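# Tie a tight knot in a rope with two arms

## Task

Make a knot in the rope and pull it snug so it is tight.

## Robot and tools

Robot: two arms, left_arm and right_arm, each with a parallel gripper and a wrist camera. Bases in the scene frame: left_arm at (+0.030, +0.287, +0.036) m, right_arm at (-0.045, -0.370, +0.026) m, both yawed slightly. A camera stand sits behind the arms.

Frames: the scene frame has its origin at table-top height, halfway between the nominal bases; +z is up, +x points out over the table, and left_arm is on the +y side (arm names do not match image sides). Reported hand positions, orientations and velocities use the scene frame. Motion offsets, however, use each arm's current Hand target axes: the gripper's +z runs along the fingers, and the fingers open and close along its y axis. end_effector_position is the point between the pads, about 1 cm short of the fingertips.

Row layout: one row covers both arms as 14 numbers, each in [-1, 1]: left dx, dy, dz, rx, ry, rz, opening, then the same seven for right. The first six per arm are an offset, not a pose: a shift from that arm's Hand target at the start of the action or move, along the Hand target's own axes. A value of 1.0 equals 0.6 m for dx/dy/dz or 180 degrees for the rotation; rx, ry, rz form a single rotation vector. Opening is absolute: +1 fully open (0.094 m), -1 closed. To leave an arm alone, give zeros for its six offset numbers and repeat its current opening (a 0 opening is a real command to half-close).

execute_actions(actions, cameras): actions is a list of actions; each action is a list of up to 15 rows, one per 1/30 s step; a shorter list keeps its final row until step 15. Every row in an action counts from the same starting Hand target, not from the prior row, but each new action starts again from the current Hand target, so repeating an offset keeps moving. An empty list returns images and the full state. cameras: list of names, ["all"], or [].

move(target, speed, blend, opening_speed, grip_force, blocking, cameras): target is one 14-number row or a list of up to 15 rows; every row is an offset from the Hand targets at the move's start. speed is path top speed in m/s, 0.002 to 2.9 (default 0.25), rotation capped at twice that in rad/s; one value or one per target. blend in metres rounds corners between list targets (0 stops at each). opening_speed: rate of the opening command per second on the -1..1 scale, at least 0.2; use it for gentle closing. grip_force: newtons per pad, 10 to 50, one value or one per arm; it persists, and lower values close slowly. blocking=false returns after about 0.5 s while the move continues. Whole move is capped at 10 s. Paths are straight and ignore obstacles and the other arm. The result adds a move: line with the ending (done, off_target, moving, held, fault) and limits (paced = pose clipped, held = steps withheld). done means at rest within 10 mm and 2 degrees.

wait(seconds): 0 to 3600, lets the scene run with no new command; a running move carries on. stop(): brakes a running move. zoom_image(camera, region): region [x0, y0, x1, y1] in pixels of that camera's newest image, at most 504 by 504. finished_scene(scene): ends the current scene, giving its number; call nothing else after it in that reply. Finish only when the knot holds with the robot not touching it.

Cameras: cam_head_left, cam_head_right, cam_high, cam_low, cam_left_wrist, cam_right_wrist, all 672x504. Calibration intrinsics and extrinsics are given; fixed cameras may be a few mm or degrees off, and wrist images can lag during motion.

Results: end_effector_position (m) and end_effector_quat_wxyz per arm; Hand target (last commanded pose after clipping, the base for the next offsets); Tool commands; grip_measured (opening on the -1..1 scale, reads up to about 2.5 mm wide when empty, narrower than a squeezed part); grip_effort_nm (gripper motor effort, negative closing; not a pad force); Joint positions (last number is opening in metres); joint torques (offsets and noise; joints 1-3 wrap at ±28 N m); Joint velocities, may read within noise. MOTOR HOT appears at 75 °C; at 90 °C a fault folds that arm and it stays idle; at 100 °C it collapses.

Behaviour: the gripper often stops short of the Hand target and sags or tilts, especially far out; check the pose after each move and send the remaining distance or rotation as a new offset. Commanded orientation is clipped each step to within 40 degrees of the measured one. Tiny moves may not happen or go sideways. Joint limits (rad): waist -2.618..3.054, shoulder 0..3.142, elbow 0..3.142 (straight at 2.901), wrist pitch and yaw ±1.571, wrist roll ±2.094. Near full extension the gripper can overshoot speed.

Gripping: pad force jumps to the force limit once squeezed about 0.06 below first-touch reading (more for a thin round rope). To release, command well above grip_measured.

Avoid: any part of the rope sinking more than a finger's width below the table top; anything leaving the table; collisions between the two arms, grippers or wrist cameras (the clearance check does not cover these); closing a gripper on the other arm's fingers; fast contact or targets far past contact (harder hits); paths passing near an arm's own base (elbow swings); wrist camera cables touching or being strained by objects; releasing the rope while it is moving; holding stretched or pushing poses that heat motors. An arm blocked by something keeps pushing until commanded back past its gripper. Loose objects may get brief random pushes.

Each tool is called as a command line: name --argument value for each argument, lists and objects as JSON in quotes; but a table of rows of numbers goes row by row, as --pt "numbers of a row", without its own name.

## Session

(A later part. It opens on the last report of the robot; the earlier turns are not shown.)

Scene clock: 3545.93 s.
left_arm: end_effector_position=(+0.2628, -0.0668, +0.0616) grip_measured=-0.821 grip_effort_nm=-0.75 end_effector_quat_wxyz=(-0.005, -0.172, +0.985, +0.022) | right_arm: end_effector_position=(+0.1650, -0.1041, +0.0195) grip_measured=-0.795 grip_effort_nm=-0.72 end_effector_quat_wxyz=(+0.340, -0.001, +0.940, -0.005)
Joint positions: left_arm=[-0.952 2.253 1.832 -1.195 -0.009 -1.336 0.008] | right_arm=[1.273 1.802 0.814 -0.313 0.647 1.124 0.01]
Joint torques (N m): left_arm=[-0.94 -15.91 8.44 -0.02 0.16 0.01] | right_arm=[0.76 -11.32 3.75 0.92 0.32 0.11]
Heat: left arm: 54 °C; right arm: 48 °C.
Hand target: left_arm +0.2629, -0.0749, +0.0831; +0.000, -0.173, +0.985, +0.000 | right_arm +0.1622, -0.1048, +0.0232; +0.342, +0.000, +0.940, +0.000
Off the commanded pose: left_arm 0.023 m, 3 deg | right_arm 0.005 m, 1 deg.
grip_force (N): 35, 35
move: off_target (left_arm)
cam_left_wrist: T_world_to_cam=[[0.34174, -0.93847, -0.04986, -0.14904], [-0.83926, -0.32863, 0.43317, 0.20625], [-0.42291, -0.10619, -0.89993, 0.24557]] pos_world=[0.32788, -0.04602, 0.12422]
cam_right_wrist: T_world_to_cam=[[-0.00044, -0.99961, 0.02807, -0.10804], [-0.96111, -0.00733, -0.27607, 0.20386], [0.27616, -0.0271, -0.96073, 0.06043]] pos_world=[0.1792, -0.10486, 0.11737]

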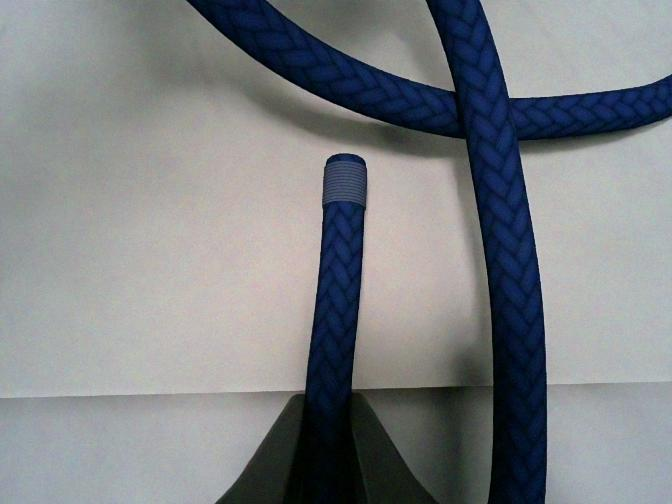

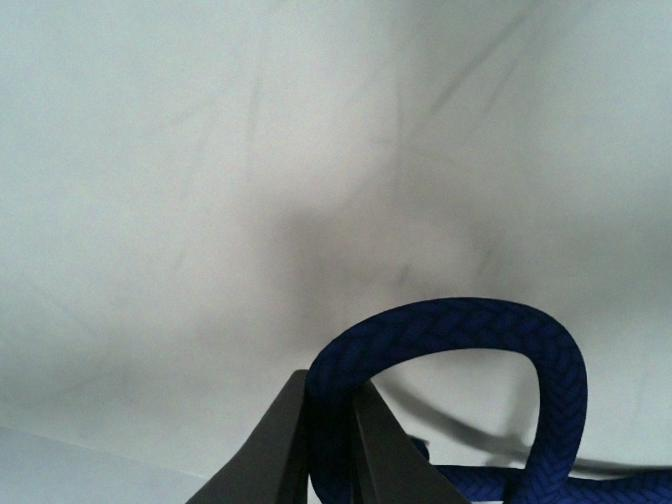

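move --target '[0, 0, 0, 0, 0, 0, -0.9, -0.0728, 0, 0.0611, 0, 0, 0, -0.9]' --speed 0.08 --cameras '["cam_left_wrist", "cam_right_wrist", "cam_low"]'

Scene clock: 3558.17 s.
left_arm: end_effector_position=(+0.2628, -0.0668, +0.0617) grip_measured=-0.821 grip_effort_nm=-0.75 end_effector_quat_wxyz=(-0.005, -0.172, +0.985, +0.023) | right_arm: end_effector_position=(+0.2134, -0.1120, +0.0236) grip_measured=-0.795 grip_effort_nm=-0.72 end_effector_quat_wxyz=(+0.341, -0.002, +0.940, -0.008)
Joint positions: left_arm=[-0.952 2.253 1.833 -1.196 -0.009 -1.336 0.008] | right_arm=[1.114 1.819 0.843 -0.22 0.602 0.937 0.01]
Joint torques (N m): left_arm=[-0.95 -15.92 8.38 -0.01 0.16 -0.01] | right_arm=[-0.66 -7.88 6.72 1.4 0.15 -0.08]
Heat: left arm: 55 °C; right arm: 48 °C.
Hand target: left_arm +0.2630, -0.0750, +0.0832; +0.000, -0.173, +0.985, -0.001 | right_arm +0.2192, -0.1049, +0.0231; +0.342, +0.000, +0.940, +0.000
Off the commanded pose: left_arm 0.023 m, 3 deg | right_arm 0.009 m, 1 deg.
grip_force (N): 35, 35
move: done
cam_left_wrist: T_world_to_cam=[[0.34181, -0.93843, -0.05019, -0.14892], [-0.83915, -0.32882, 0.43326, 0.20618], [-0.42308, -0.10598, -0.89987, 0.24573]] pos_world=[0.32788, -0.04592, 0.12432]
cam_right_wrist: T_world_to_cam=[[-0.00148, -0.99942, 0.03413, -0.116], [-0.96042, -0.00808, -0.27843, 0.25122], [0.27854, -0.03319, -0.95985, 0.04955]] pos_world=[0.2273, -0.11226, 0.12147]
Images, in order (width x height): cam_low 672x504, cam_left_wrist 672x504, cam_right_wrist 672x504.

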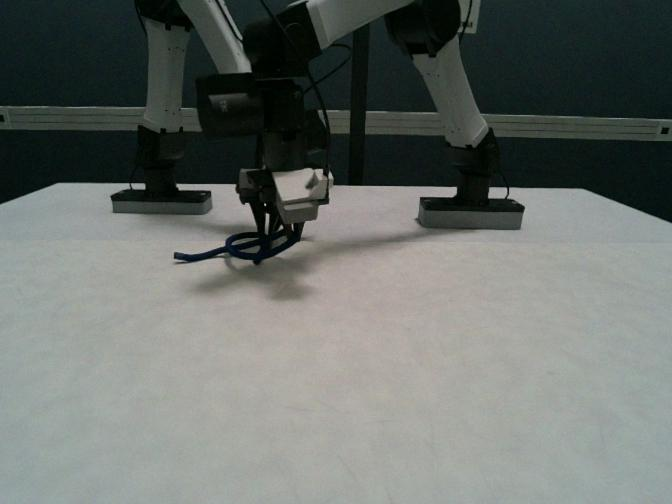

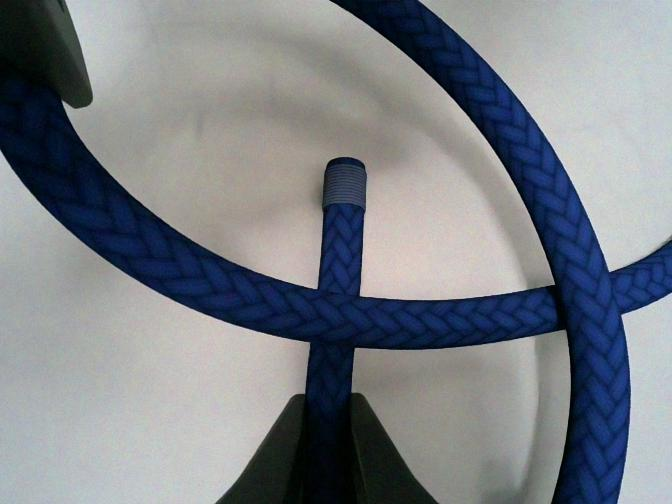

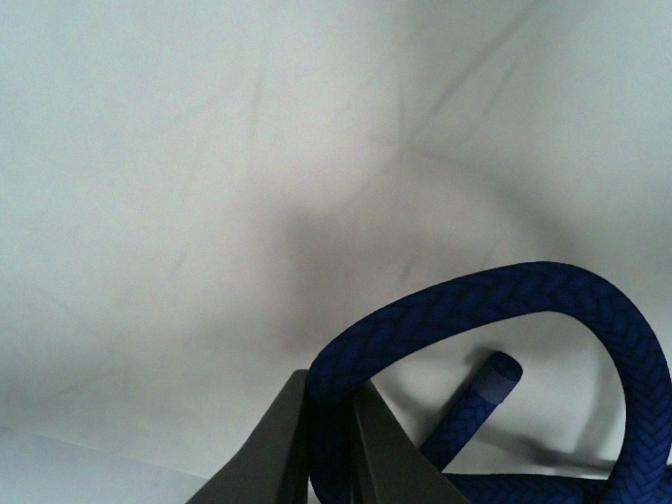

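move --target '[-0.0202, 0.0068, 0.1183, 0, 0, 0, -0.9, 0, 0, 0, 0, 0, 0, -0.9]' --speed 0.05 --cameras '["cam_left_wrist", "cam_right_wrist", "cam_low"]'

Scene clock: 3574.53 s.
left_arm: end_effector_position=(+0.2694, -0.0651, +0.0204) grip_measured=-0.821 grip_effort_nm=-0.75 end_effector_quat_wxyz=(+0.002, -0.173, +0.985, +0.006) | right_arm: end_effector_position=(+0.2133, -0.1119, +0.0236) grip_measured=-0.795 grip_effort_nm=-0.72 end_effector_quat_wxyz=(+0.341, -0.002, +0.940, -0.008)
Joint positions: left_arm=[-0.937 2.269 1.692 -1.002 -0.009 -1.324 0.008] | right_arm=[1.114 1.819 0.843 -0.22 0.601 0.937 0.01]
Joint torques (N m): left_arm=[0.23 -10.66 4.93 0.47 0.16 0.17] | right_arm=[-0.65 -7.87 6.71 1.38 0.16 -0.1]
Heat: left arm: 57 °C; right arm: 45 °C.
Hand target: left_arm +0.2729, -0.0670, +0.0121; +0.000, -0.173, +0.985, +0.000 | right_arm +0.2192, -0.1049, +0.0231; +0.342, +0.000, +0.940, +0.000
Off the commanded pose: left_arm 0.009 m, 1 deg | right_arm 0.009 m, 1 deg.
grip_force (N): 35, 35
move: done
cam_left_wrist: T_world_to_cam=[[0.34527, -0.93839, -0.01462, -0.15332], [-0.84674, -0.3182, 0.42635, 0.23313], [-0.40474, -0.13483, -0.90444, 0.20477]] pos_world=[0.33322, -0.04209, 0.08356]
cam_right_wrist: T_world_to_cam=[[-0.00085, -0.99943, 0.03379, -0.1159], [-0.96054, -0.00858, -0.27803, 0.25114], [0.27816, -0.03269, -0.95998, 0.04972]] pos_world=[0.2273, -0.11206, 0.12147]
Images, in order (width x height): cam_low 672x504, cam_left_wrist 672x504, cam_right_wrist 672x504.

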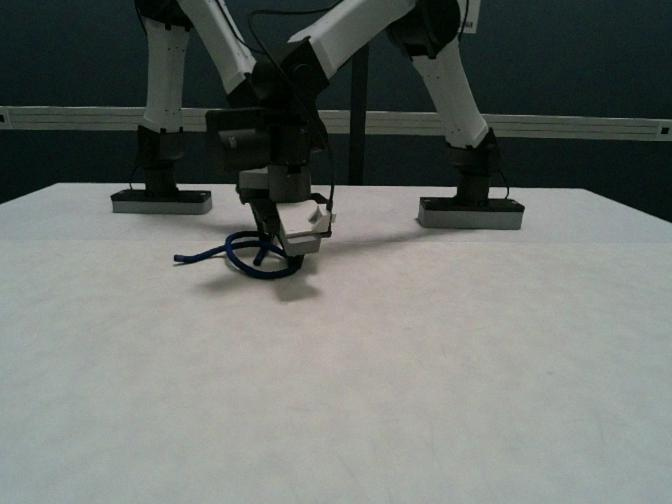

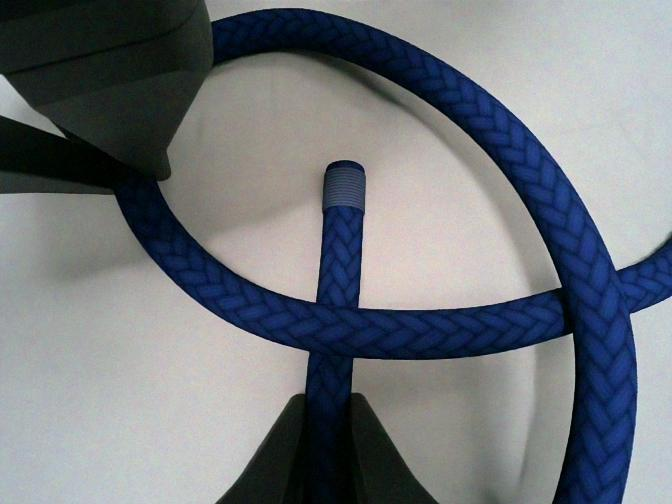

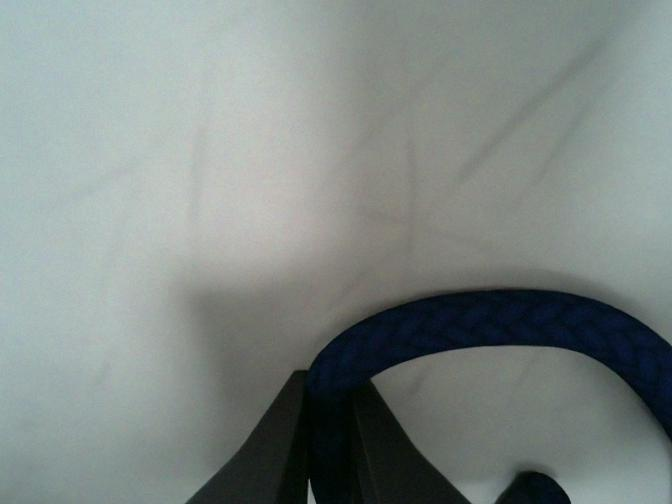

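move --pt "0 0 0 0 0 0 -0.9 0 0 0 0 0 0 -0.4" --pt "0 0 0 0 0 0 -0.9 0 0 -0.15 0 0 0 -0.4" --speed '[0.04, 0.08]' --cameras '["cam_left_wrist", "cam_right_wrist", "cam_low"]'

Scene clock: 3587.47 s.
left_arm: end_effector_position=(+0.2694, -0.0651, +0.0204) grip_measured=-0.821 grip_effort_nm=-0.75 end_effector_quat_wxyz=(+0.002, -0.173, +0.985, +0.006) | right_arm: end_effector_position=(+0.1610, -0.1093, +0.0810) grip_measured=-0.403 grip_effort_nm=0.19 end_effector_quat_wxyz=(+0.334, -0.004, +0.942, -0.008)
Joint positions: left_arm=[-0.937 2.269 1.692 -1.002 -0.009 -1.324 0.008] | right_arm=[1.275 1.635 0.92 -0.6 0.639 1.127 0.028]
Joint torques (N m): left_arm=[0.2 -10.82 4.81 0.53 0.16 0.2] | right_arm=[0.77 -10.02 7.46 0.72 0.42 0.13]
Heat: left arm: 55 °C; right arm: 44 °C.
Hand target: left_arm +0.2729, -0.0670, +0.0121; +0.000, -0.173, +0.985, +0.000 | right_arm +0.1614, -0.1050, +0.0921; +0.342, +0.000, +0.940, +0.000
Off the commanded pose: left_arm 0.009 m, 1 deg | right_arm 0.012 m, 1 deg.
grip_force (N): 35, 35
move: off_target (right_arm)
cam_left_wrist: T_world_to_cam=[[0.34492, -0.93852, -0.01469, -0.1532], [-0.84685, -0.3179, 0.42637, 0.23318], [-0.40483, -0.13462, -0.90443, 0.20481]] pos_world=[0.33322, -0.04209, 0.08356]
cam_right_wrist: T_world_to_cam=[[0.00278, -0.99936, 0.03556, -0.11613], [-0.9644, -0.01208, -0.26416, 0.21598], [0.26443, -0.03356, -0.96382, 0.1218]] pos_world=[0.17641, -0.10936, 0.17858]
Images, in order (width x height): cam_low 672x504, cam_left_wrist 672x504, cam_right_wrist 672x504.

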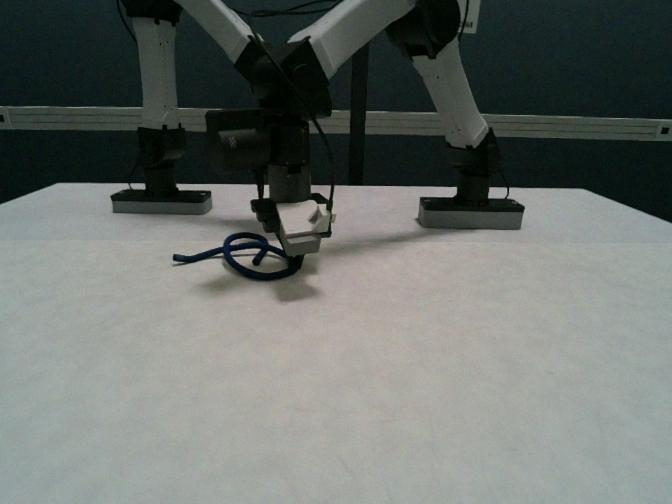

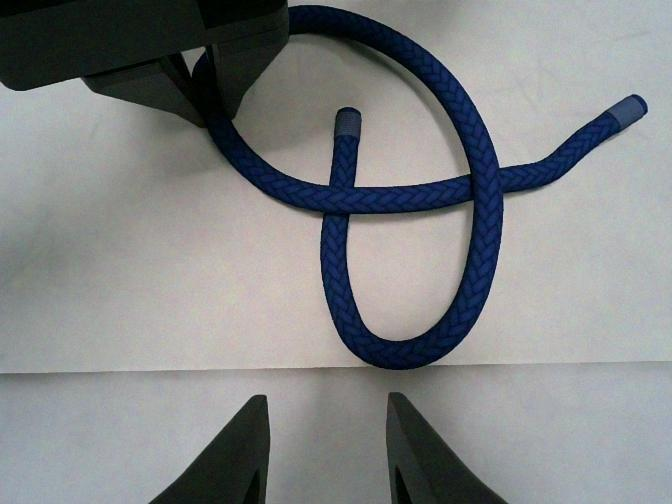

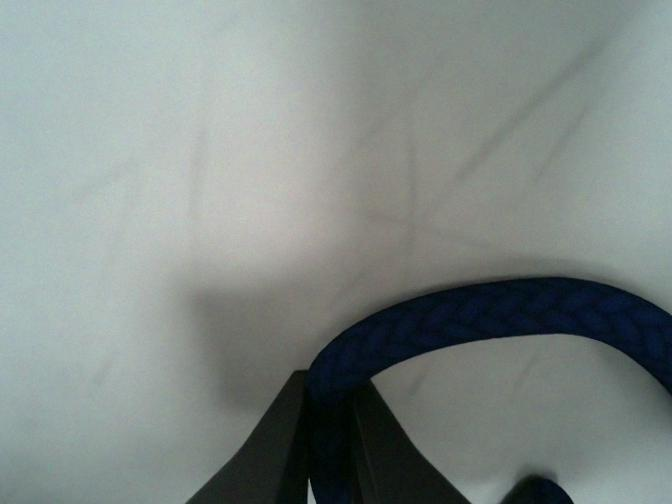

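move --pt "0 0 0 0 0 0 -0.9 -0.0322 -0.1583 -0.0383 0 0 0 -0.4" --pt "0 0 0 0 0 0 -0.9 -0.1497 -0.195 0.1085 0.1162 0.2013 0.3192 -0.2" --speed '[0.2, 0.25]' --blend '[0.02, 0]' --cameras '["cam_left_wrist", "cam_right_wrist", "cam_high"]'

Scene clock: 3642.13 s.
left_arm: end_effector_position=(+0.2694, -0.0651, +0.0204) grip_measured=-0.821 grip_effort_nm=-0.75 end_effector_quat_wxyz=(+0.002, -0.173, +0.985, +0.006) | right_arm: end_effector_position=(+0.2709, -0.2212, +0.1014) grip_measured=-0.204 grip_effort_nm=0.19 end_effector_quat_wxyz=(+0.009, +0.493, +0.870, +0.006)
Joint positions: left_arm=[-0.937 2.269 1.692 -1.002 -0.009 -1.324 0.008] | right_arm=[0.5 1.861 1.45 -1.14 0.008 1.476 0.037]
Joint torques (N m): left_arm=[0.27 -10.82 4.81 0.51 0.17 0.18] | right_arm=[-0.61 -9.07 7.58 0.17 -0.15 0.1]
Heat: left arm: 50 °C; right arm: 44 °C.
Hand target: left_arm +0.2729, -0.0670, +0.0121; +0.000, -0.173, +0.985, +0.000 | right_arm +0.2721, -0.2219, +0.0999; -0.001, +0.500, +0.866, +0.000
Off the commanded pose: left_arm 0.009 m, 1 deg | right_arm 0.002 m, 2 deg.
grip_force (N): 35, 35
move: done
cam_left_wrist: T_world_to_cam=[[0.34492, -0.93852, -0.01469, -0.1532], [-0.84685, -0.3179, 0.42637, 0.23318], [-0.40483, -0.13462, -0.90443, 0.20481]] pos_world=[0.33322, -0.04209, 0.08356]
cam_right_wrist: T_world_to_cam=[[-0.85189, -0.52369, -0.00531, 0.11199], [-0.48326, 0.78212, 0.39339, 0.30465], [-0.20186, 0.33769, -0.91936, 0.31267]] pos_world=[0.30574, -0.28521, 0.1682]
Images, in order (width x height): cam_high 672x504, cam_left_wrist 672x504, cam_right_wrist 672x504.

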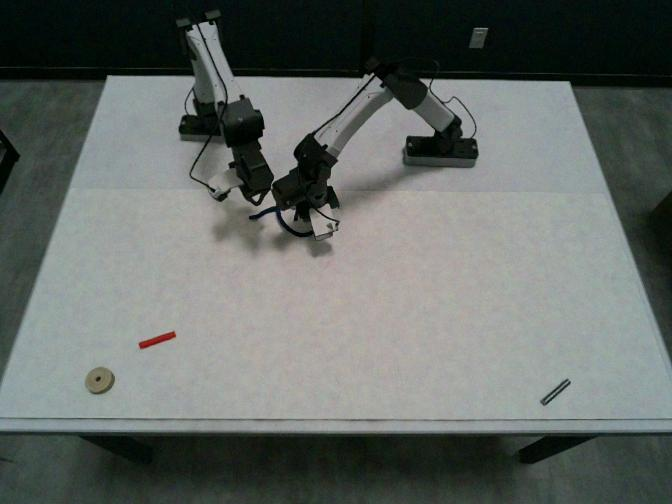

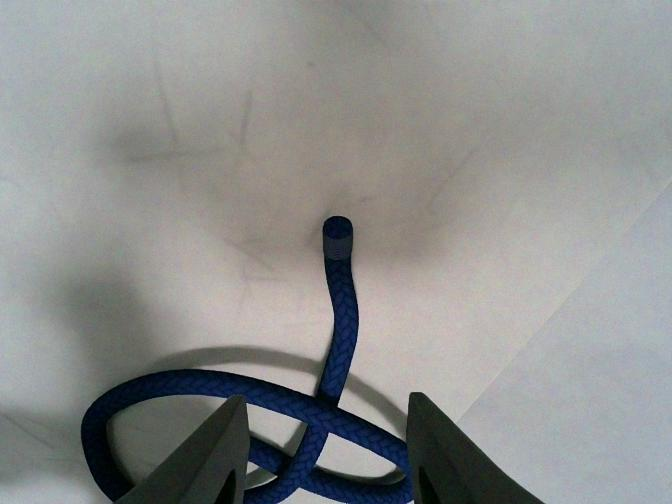

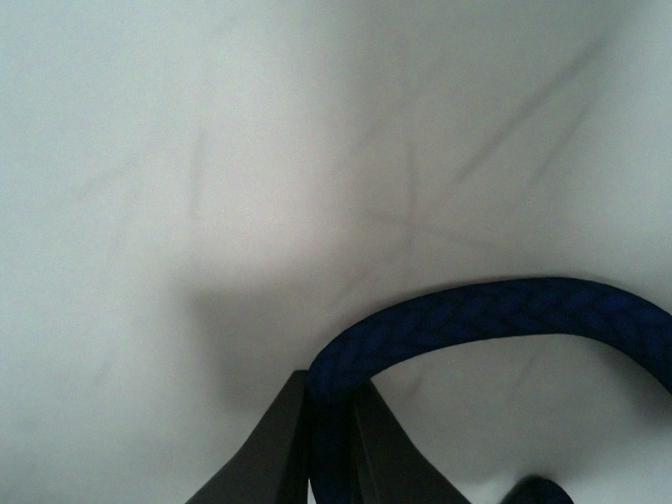

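move --pt "0 0 0 0 0 0 -0.9 0.0167 -0.01 0.12 0 0 0 -0.2" --pt "0 0 0 0 0 0 -0.9 0.0167 -0.01 0.1532 0 0 0 -0.2" --pt "0 0 0 0 0 0 -0.9 0.0167 -0.01 0.1532 0 0 0 -0.95" --speed '[0.12, 0.04, 0.04]' --grip_force '[35, 50]' --cameras '["cam_left_wrist"]'

Scene clock: 3654.07 s.
left_arm: end_effector_position=(+0.2694, -0.0651, +0.0204) grip_measured=-0.821 grip_effort_nm=-0.75 end_effector_quat_wxyz=(+0.002, -0.173, +0.985, +0.006) | right_arm: end_effector_position=(+0.2709, -0.2212, +0.1014) grip_measured=-0.203 grip_effort_nm=0.19 end_effector_quat_wxyz=(+0.009, +0.494, +0.870, +0.006)
Joint positions: left_arm=[-0.937 2.269 1.692 -1.002 -0.009 -1.324 0.008] | right_arm=[0.5 1.861 1.45 -1.14 0.008 1.478 0.037]
Joint torques (N m): left_arm=[0.32 -10.76 4.89 0.52 0.17 0.16] | right_arm=[0.06 -11.08 5.65 0.39 -0.07 0]
Heat: left arm: 50 °C; right arm: 42 °C.
Hand target: left_arm +0.2729, -0.0670, +0.0121; +0.000, -0.173, +0.985, +0.000 | right_arm +0.2709, -0.2212, +0.1014; +0.009, +0.493, +0.870, +0.006 (not the last commanded pose)
Tool commands: left_gripper/opening=-0.9 right_gripper/opening=-0.2
Off the commanded pose: left_arm 0.009 m, 1 deg | right_arm 0.094 m, 2 deg.
grip_force (N): 35, 50
move: held (right_arm; a check stopped the path); path passed 0 of 3 targets; target 3's new opening was not sent; limits=held
pose unreachable (right arm): on one or more control steps of this call, first in action 0 (counted from 0), this arm could not follow its commanded pose, so it was not sent that pose on those steps. It may still have moved: this result reports where it is.
cause: moving toward the commanded pose would bring a part of the arm too close to another arm (this arm's wrist (the part past joint 4) and the left arm's wrist (the part past joint 4), 22 mm apart when this arm was first held).
cam_left_wrist: T_world_to_cam=[[0.34492, -0.93852, -0.01469, -0.1532], [-0.84685, -0.3179, 0.42637, 0.23318], [-0.40483, -0.13462, -0.90443, 0.20481]] pos_world=[0.33322, -0.04209, 0.08356]

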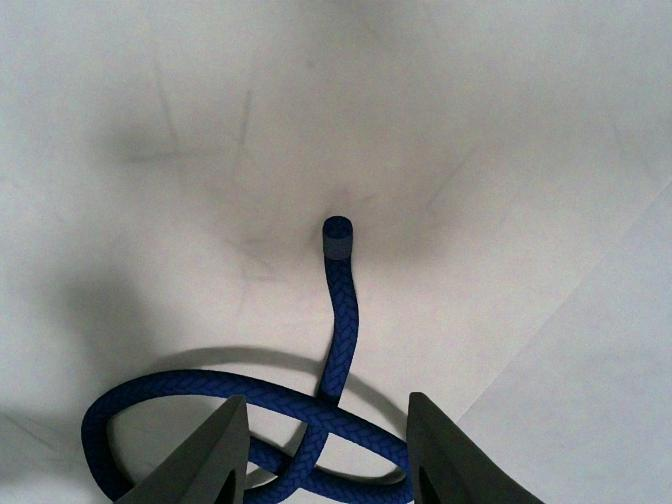

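move --target '[0, 0, 0, 0, 0, 0, -0.9, -0.1588, -0.0917, -0.0333, 0, 0, 0, -0.2]' --speed 0.15 --cameras '[]'

Scene clock: 3689.43 s.
left_arm: end_effector_position=(+0.2694, -0.0651, +0.0204) grip_measured=-0.821 grip_effort_nm=-0.75 end_effector_quat_wxyz=(+0.002, -0.173, +0.985, +0.006) | right_arm: end_effector_position=(+0.2792, -0.3287, +0.1175) grip_measured=-0.203 grip_effort_nm=0.19 end_effector_quat_wxyz=(+0.014, +0.494, +0.869, +0.006)
Joint positions: left_arm=[-0.937 2.269 1.692 -1.002 -0.009 -1.324 0.008] | right_arm=[0.186 1.758 1.386 -1.169 0.008 1.164 0.037]
Joint torques (N m): left_arm=[0.24 -10.84 4.9 0.52 0.16 0.19] | right_arm=[-0.61 -12.12 4.92 0.23 -0.13 -0.11]
Heat: left arm: 49 °C; right arm: 43 °C.
Hand target: left_arm +0.2729, -0.0670, +0.0121; +0.000, -0.173, +0.985, +0.000 | right_arm +0.2722, -0.3312, +0.1213; +0.009, +0.493, +0.870, +0.006
Off the commanded pose: left_arm 0.009 m, 1 deg | right_arm 0.008 m, 1 deg.
grip_force (N): 35, 50
move: done

move --pt "0 0 0 0 0 0 -0.35 0 0 0 0 0 0 -0.2" --pt "0 0 -0.1465 0 0 0 -0.35 0 0 0 0 0 0 -0.2" --pt "0.0739 -0.0672 -0.1465 0 0 0.1 -0.35 0 0 0 0 0 0 -0.2" --speed '[0.05, 0.08, 0.12]' --cameras '["cam_left_wrist", "cam_right_wrist", "cam_high", "cam_low"]'

Scene clock: 3704.33 s.
left_arm: end_effector_position=(+0.2473, -0.1164, +0.0997) grip_measured=-0.352 grip_effort_nm=0.11 end_effector_quat_wxyz=(+0.005, -0.023, +1.000, +0.000) | right_arm: end_effector_position=(+0.2792, -0.3287, +0.1175) grip_measured=-0.203 grip_effort_nm=0.19 end_effector_quat_wxyz=(+0.014, +0.493, +0.870, +0.006)
Joint positions: left_arm=[-1.04 2.346 2.143 -1.363 -0.009 -1.125 0.03] | right_arm=[0.186 1.758 1.386 -1.169 0.008 1.164 0.037]
Joint torques (N m): left_arm=[-0.77 -11.69 8.54 0.14 0.17 0.17] | right_arm=[-0.61 -12.11 4.93 0.23 -0.13 -0.1]
Heat: left arm: 50 °C; right arm: 45 °C.
Hand target: left_arm +0.2449, -0.1200, +0.1001; +0.000, -0.017, +1.000, +0.000 | right_arm +0.2722, -0.3312, +0.1213; +0.009, +0.493, +0.870, +0.006
Off the commanded pose: left_arm 0.004 m, 1 deg | right_arm 0.008 m, 1 deg.
grip_force (N): 35, 50
move: done
cam_left_wrist: T_world_to_cam=[[0.05081, -0.9987, -0.00326, -0.12807], [-0.90487, -0.04741, 0.42303, 0.21045], [-0.42264, -0.01854, -0.90611, 0.27876]] pos_world=[0.31475, -0.11275, 0.16314]
cam_right_wrist: T_world_to_cam=[[-0.8525, -0.52263, -0.01045, 0.06397], [-0.48583, 0.78476, 0.38486, 0.38901], [-0.19294, 0.33317, -0.92291, 0.36184]] pos_world=[0.31334, -0.3924, 0.1849]
Images, in order (width x height): cam_high 672x504, cam_low 672x504, cam_left_wrist 672x504, cam_right_wrist 672x504.

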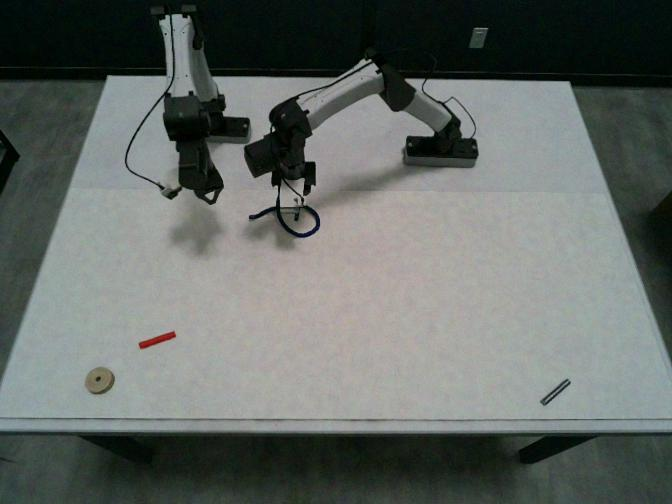

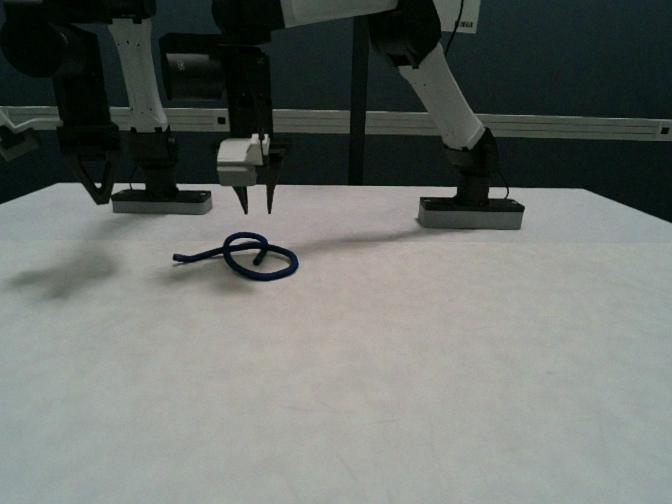

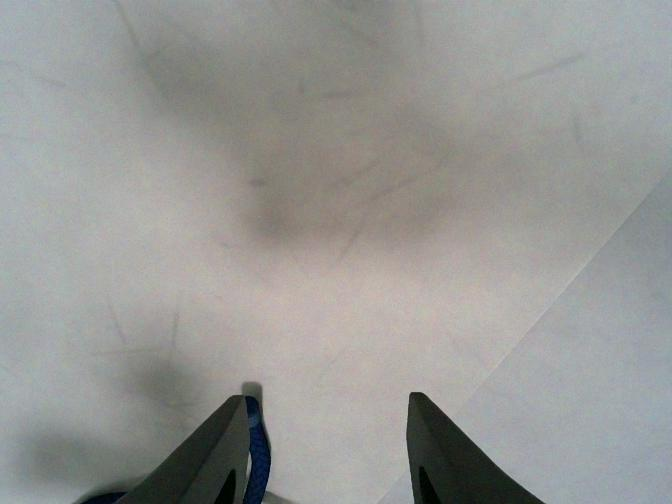

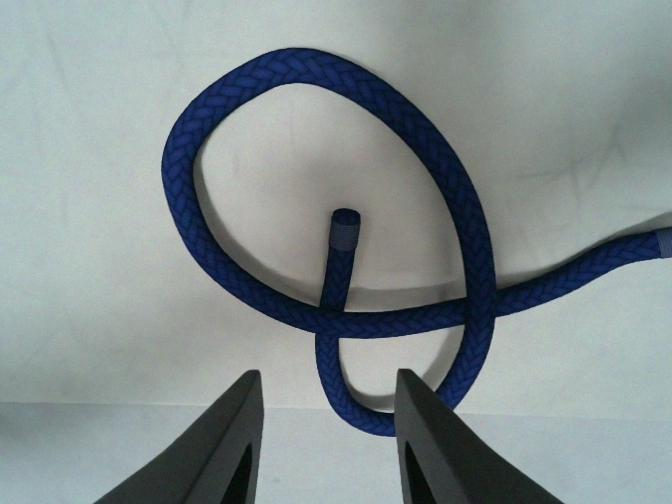

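move --pt "0.0133 -0.0033 0.12 0 0 0 -0.35 0 0 0 0 0 0 -0.2" --pt "0.0133 -0.0033 0.1535 0 0 0 -0.35 0 0 0 0 0 0 -0.2" --pt "0.0133 -0.0033 0.1535 0 0 0 -0.95 0 0 0 0 0 0 -0.2" --speed '[0.1, 0.04, 0.04]' --grip_force '[50, 50]' --cameras '["cam_right_wrist", "cam_low"]'

Scene clock: 3724.33 s.
left_arm: end_effector_position=(+0.2412, -0.1206, +0.0205) grip_measured=-0.847 grip_effort_nm=-1.03 end_effector_quat_wxyz=(+0.006, -0.016, +1.000, -0.002) | right_arm: end_effector_position=(+0.2792, -0.3287, +0.1175) grip_measured=-0.203 grip_effort_nm=0.19 end_effector_quat_wxyz=(+0.014, +0.493, +0.870, +0.006)
Joint positions: left_arm=[-1.056 2.386 1.897 -1.072 -0.009 -1.127 0.007] | right_arm=[0.186 1.758 1.386 -1.169 0.008 1.164 0.037]
Joint torques (N m): left_arm=[-0.95 -11.23 4.49 0.49 0.18 0.03] | right_arm=[-0.58 -12.1 4.94 0.23 -0.13 -0.09]
Heat: left arm: 51 °C; right arm: 47 °C.
Hand target: left_arm +0.2372, -0.1223, +0.0080; +0.001, -0.017, +1.000, +0.000 | right_arm +0.2722, -0.3312, +0.1213; +0.009, +0.493, +0.870, +0.006
Off the commanded pose: left_arm 0.013 m, 1 deg | right_arm 0.008 m, 1 deg.
move: off_target (left_arm); target 3's new opening was sent with left_arm's hand 0.013 m and 1 deg from that target
cam_right_wrist: T_world_to_cam=[[-0.8525, -0.52263, -0.01045, 0.06397], [-0.48583, 0.78476, 0.38486, 0.38901], [-0.19294, 0.33317, -0.92291, 0.36184]] pos_world=[0.31334, -0.3924, 0.1849]
Images, in order (width x height): cam_low 672x504, cam_right_wrist 672x504.

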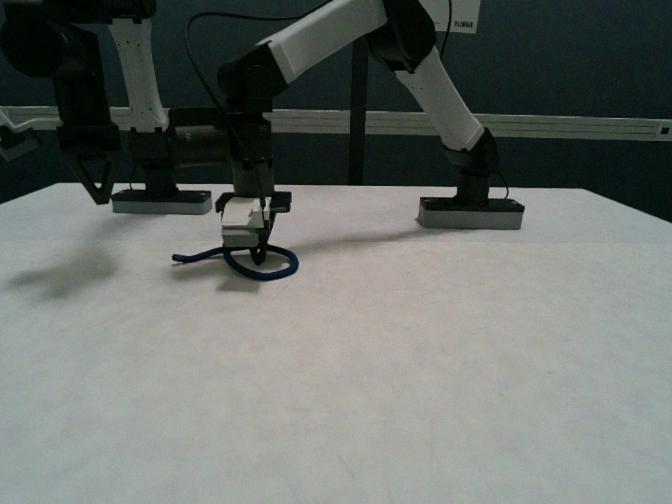

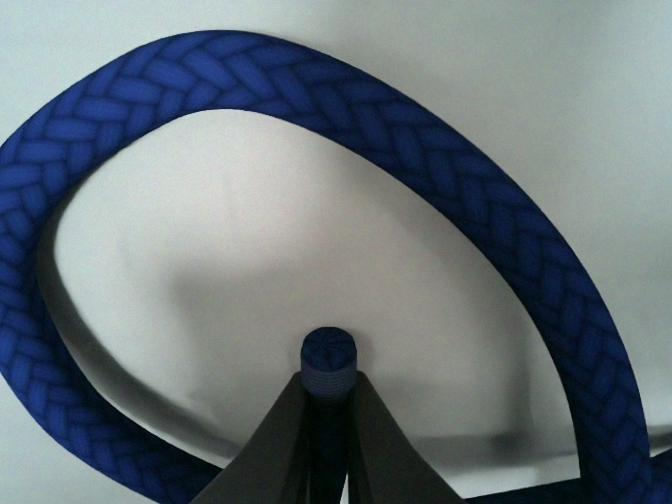

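move --target '[0, 0, -0.15, 0, 0, 0, -0.95, 0, 0, 0, 0, 0, 0, -0.2]' --speed 0.06 --cameras '["cam_right_wrist", "cam_low", "cam_high"]'

Scene clock: 3732.80 s.
left_arm: end_effector_position=(+0.2385, -0.1154, +0.0751) grip_measured=-0.847 grip_effort_nm=-1.03 end_effector_quat_wxyz=(-0.006, -0.016, +1.000, +0.022) | right_arm: end_effector_position=(+0.2792, -0.3287, +0.1175) grip_measured=-0.203 grip_effort_nm=0.19 end_effector_quat_wxyz=(+0.014, +0.493, +0.870, +0.006)
Joint positions: left_arm=[-1.056 2.386 2.115 -1.345 -0.009 -1.127 0.007] | right_arm=[0.186 1.758 1.386 -1.169 0.008 1.164 0.037]
Joint torques (N m): left_arm=[-0.95 -16.91 8.5 0.02 0.17 0.03] | right_arm=[-0.64 -12.1 4.96 0.22 -0.13 -0.1]
Heat: left arm: 51 °C; right arm: 47 °C.
Hand target: left_arm +0.2371, -0.1223, +0.0980; +0.001, -0.017, +1.000, +0.000 | right_arm +0.2722, -0.3312, +0.1213; +0.009, +0.493, +0.870, +0.006
Off the commanded pose: left_arm 0.024 m, 3 deg | right_arm 0.008 m, 1 deg.
move: off_target (left_arm)
cam_right_wrist: T_world_to_cam=[[-0.8525, -0.52263, -0.01045, 0.06397], [-0.48583, 0.78476, 0.38486, 0.38901], [-0.19294, 0.33317, -0.92291, 0.36184]] pos_world=[0.31334, -0.3924, 0.1849]
Images, in order (width x height): cam_high 672x504, cam_low 672x504, cam_right_wrist 672x504.

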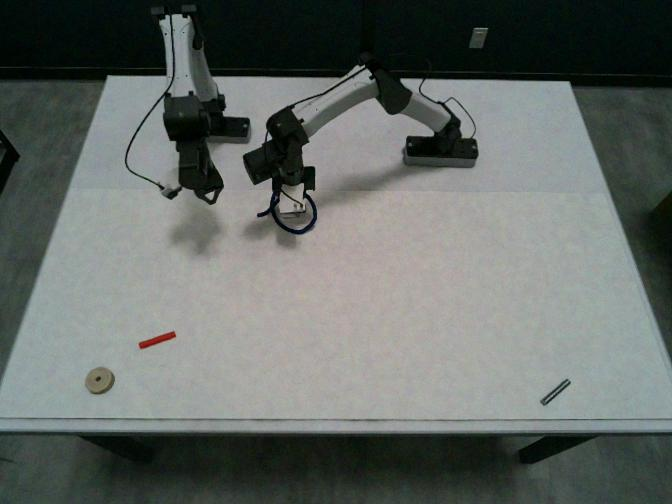

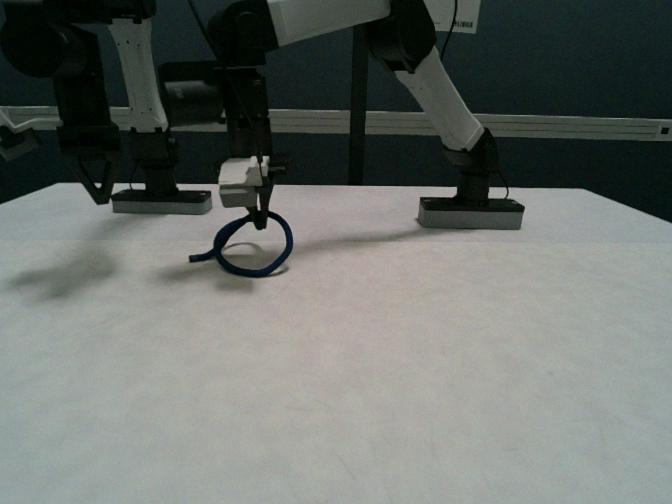

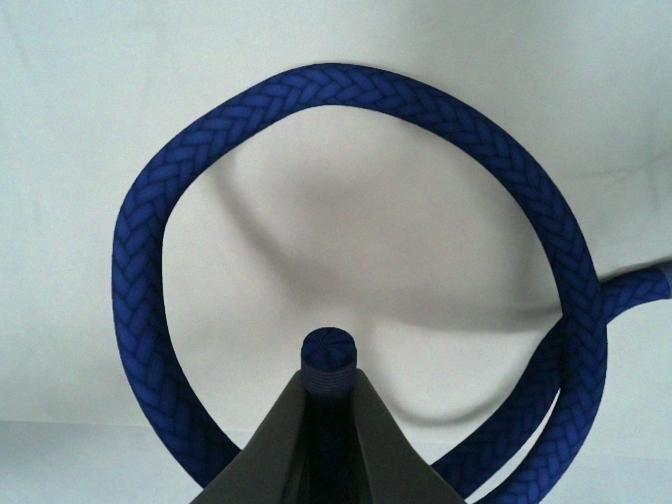

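move --target '[-0.0193, 0.17, -0.0033, 0, 0, -0.2667, -0.95, 0, 0, 0, 0, 0, 0, -0.2]' --speed 0.1 --cameras '["cam_right_wrist", "cam_low", "cam_high", "cam_left_wrist"]'

Scene clock: 3751.63 s.
left_arm: end_effector_position=(+0.2421, -0.0170, +0.0893) grip_measured=-0.847 grip_effort_nm=-1.03 end_effector_quat_wxyz=(+0.000, -0.414, +0.910, +0.023) | right_arm: end_effector_position=(+0.2792, -0.3287, +0.1175) grip_measured=-0.203 grip_effort_nm=0.19 end_effector_quat_wxyz=(+0.014, +0.493, +0.870, +0.006)
Joint positions: left_arm=[-0.926 2.02 1.578 -1.174 -0.009 -1.818 0.007] | right_arm=[0.186 1.758 1.386 -1.169 0.008 1.164 0.037]
Joint torques (N m): left_arm=[0.17 -13.94 5.04 0.3 0.16 0.05] | right_arm=[-0.61 -12.12 4.94 0.23 -0.14 -0.1]
Heat: left arm: 55 °C; right arm: 48 °C.
Hand target: left_arm +0.2452, -0.0199, +0.0999; +0.000, -0.422, +0.907, -0.001 | right_arm +0.2722, -0.3312, +0.1213; +0.009, +0.493, +0.870, +0.006
Off the commanded pose: left_arm 0.011 m, 3 deg | right_arm 0.008 m, 1 deg.
move: off_target (left_arm)
cam_left_wrist: T_world_to_cam=[[0.75619, -0.65278, -0.04534, -0.18968], [-0.58052, -0.70122, 0.41387, 0.12598], [-0.30196, -0.28665, -0.9092, 0.23549]] pos_world=[0.28767, 0.03202, 0.15337]
cam_right_wrist: T_world_to_cam=[[-0.8525, -0.52263, -0.01045, 0.06397], [-0.48583, 0.78476, 0.38486, 0.38901], [-0.19294, 0.33317, -0.92291, 0.36184]] pos_world=[0.31334, -0.3924, 0.1849]
Images, in order (width x height): cam_high 672x504, cam_low 672x504, cam_left_wrist 672x504, cam_right_wrist 672x504.

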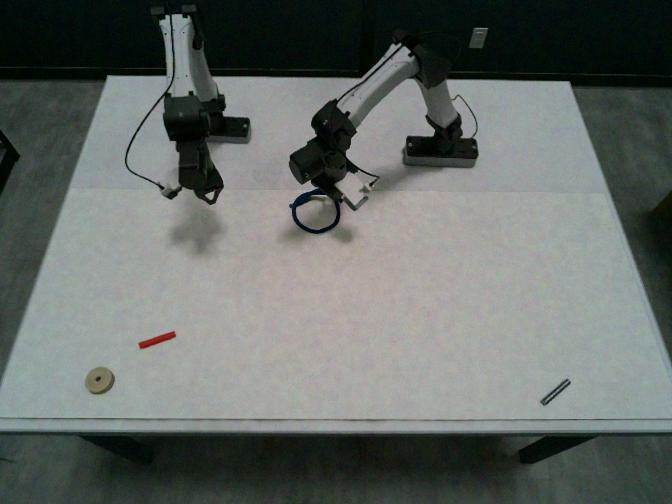

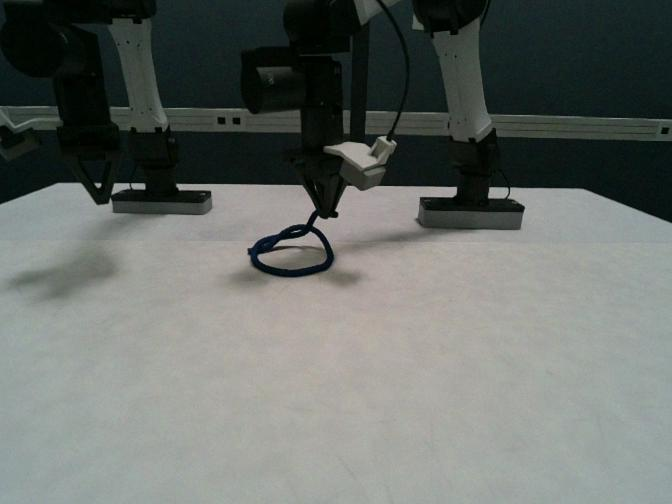

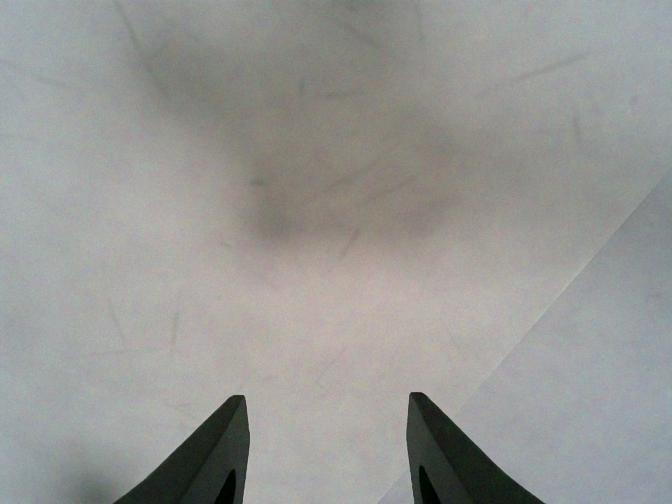

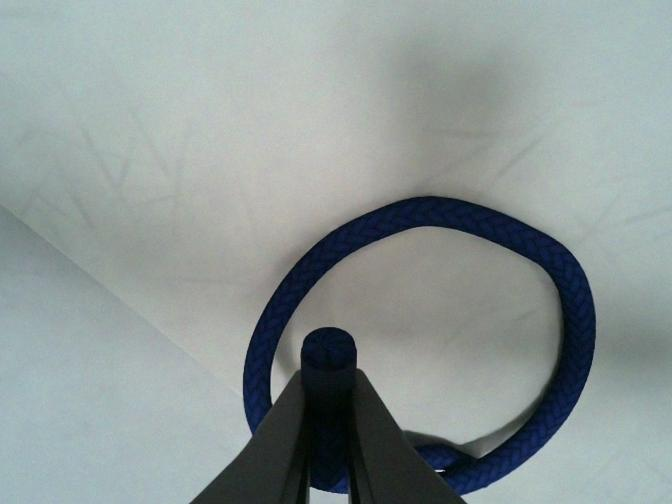

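zoom_image --camera "cam_low" --region '[220, 130, 400, 300]'

zoom_image --camera "cam_high" --region '[260, 140, 400, 250]'

Scaled by 2.800 from the camera's image (finer frame: 960x720).

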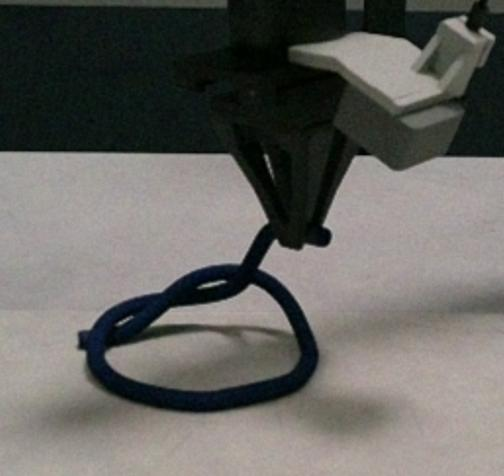

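Scaled by 3.600 from the camera's image (finer frame: 960x720).

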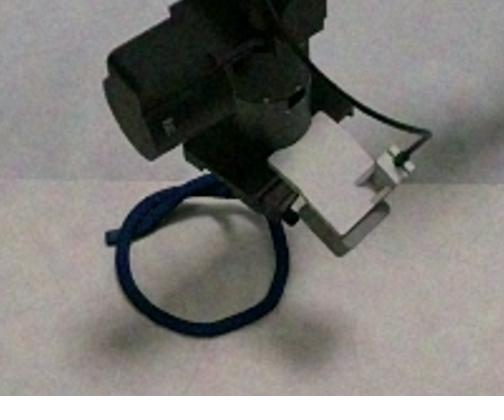

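move --pt "0 0 0.1400 0 0 0 -0.95 0 0 0 0 0 0 -0.2" --speed 0.06 --cameras '["cam_low", "cam_high", "cam_left_wrist", "cam_right_wrist"]'

Scene clock: 3800.27 s.
left_arm: end_effector_position=(+0.2442, -0.0234, +0.0253) grip_measured=-0.847 grip_effort_nm=-1.03 end_effector_quat_wxyz=(+0.000, -0.415, +0.910, -0.007) | right_arm: end_effector_position=(+0.2792, -0.3287, +0.1175) grip_measured=-0.203 grip_effort_nm=0.19 end_effector_quat_wxyz=(+0.014, +0.493, +0.870, +0.006)
Joint positions: left_arm=[-0.926 2.068 1.384 -0.873 0.002 -1.82 0.007] | right_arm=[0.186 1.758 1.386 -1.169 0.008 1.164 0.037]
Joint torques (N m): left_arm=[0.14 -8.77 4.33 0.4 0.05 0] | right_arm=[-0.61 -12.12 4.93 0.23 -0.14 -0.1]
Heat: left arm: 60 °C; right arm: 48 °C.
Hand target: left_arm +0.2452, -0.0201, +0.0160; +0.000, -0.422, +0.907, -0.001 | right_arm +0.2722, -0.3312, +0.1213; +0.009, +0.493, +0.870, +0.006
Off the commanded pose: left_arm 0.010 m, 1 deg | right_arm 0.008 m, 1 deg.
move: done
cam_left_wrist: T_world_to_cam=[[0.75803, -0.65216, 0.00845, -0.20025], [-0.58946, -0.67949, 0.43685, 0.15138], [-0.27915, -0.33613, -0.8995, 0.16909]] pos_world=[0.28823, 0.0291, 0.08766]
cam_right_wrist: T_world_to_cam=[[-0.8525, -0.52263, -0.01045, 0.06397], [-0.48583, 0.78476, 0.38486, 0.38901], [-0.19294, 0.33317, -0.92291, 0.36184]] pos_world=[0.31334, -0.3924, 0.1849]
Images, in order (width x height): cam_high 672x504, cam_low 672x504, cam_left_wrist 672x504, cam_right_wrist 672x504.

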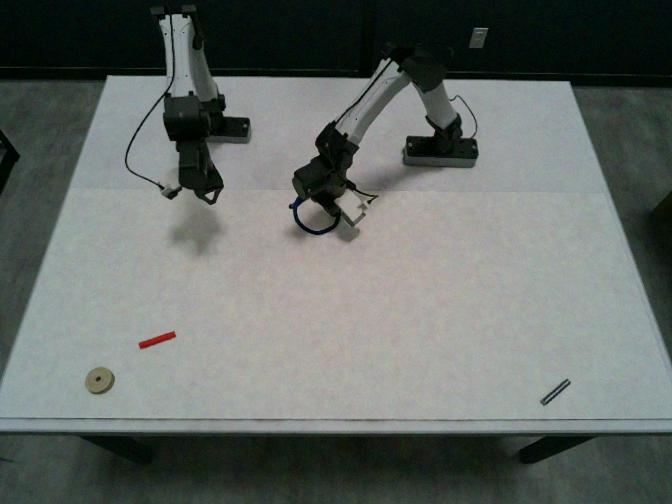

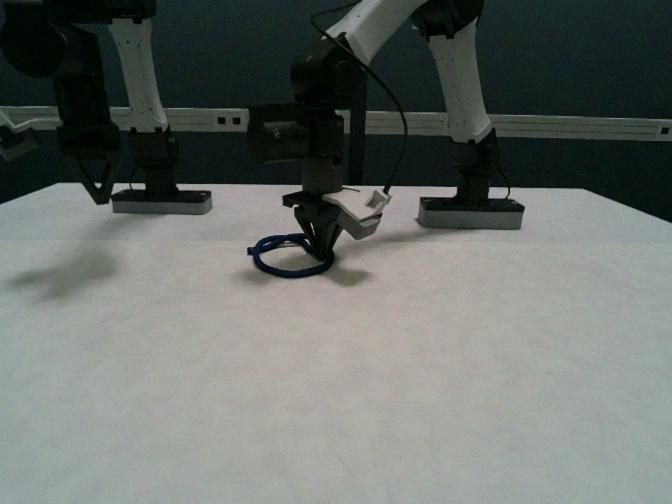

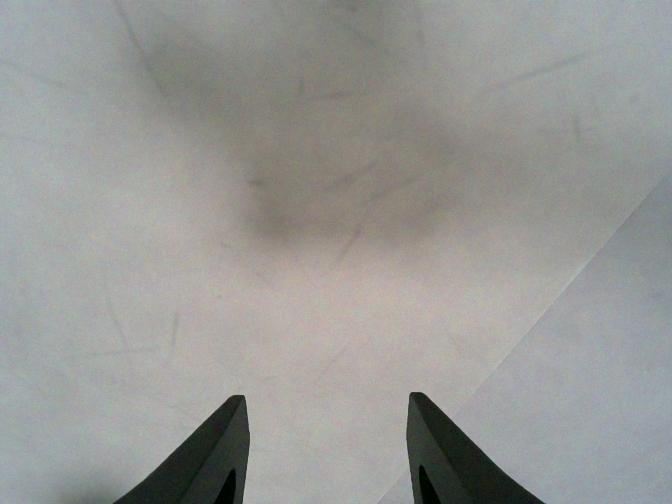

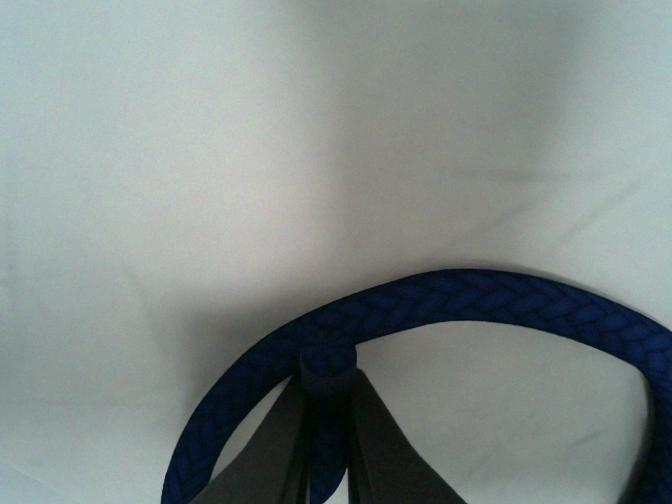

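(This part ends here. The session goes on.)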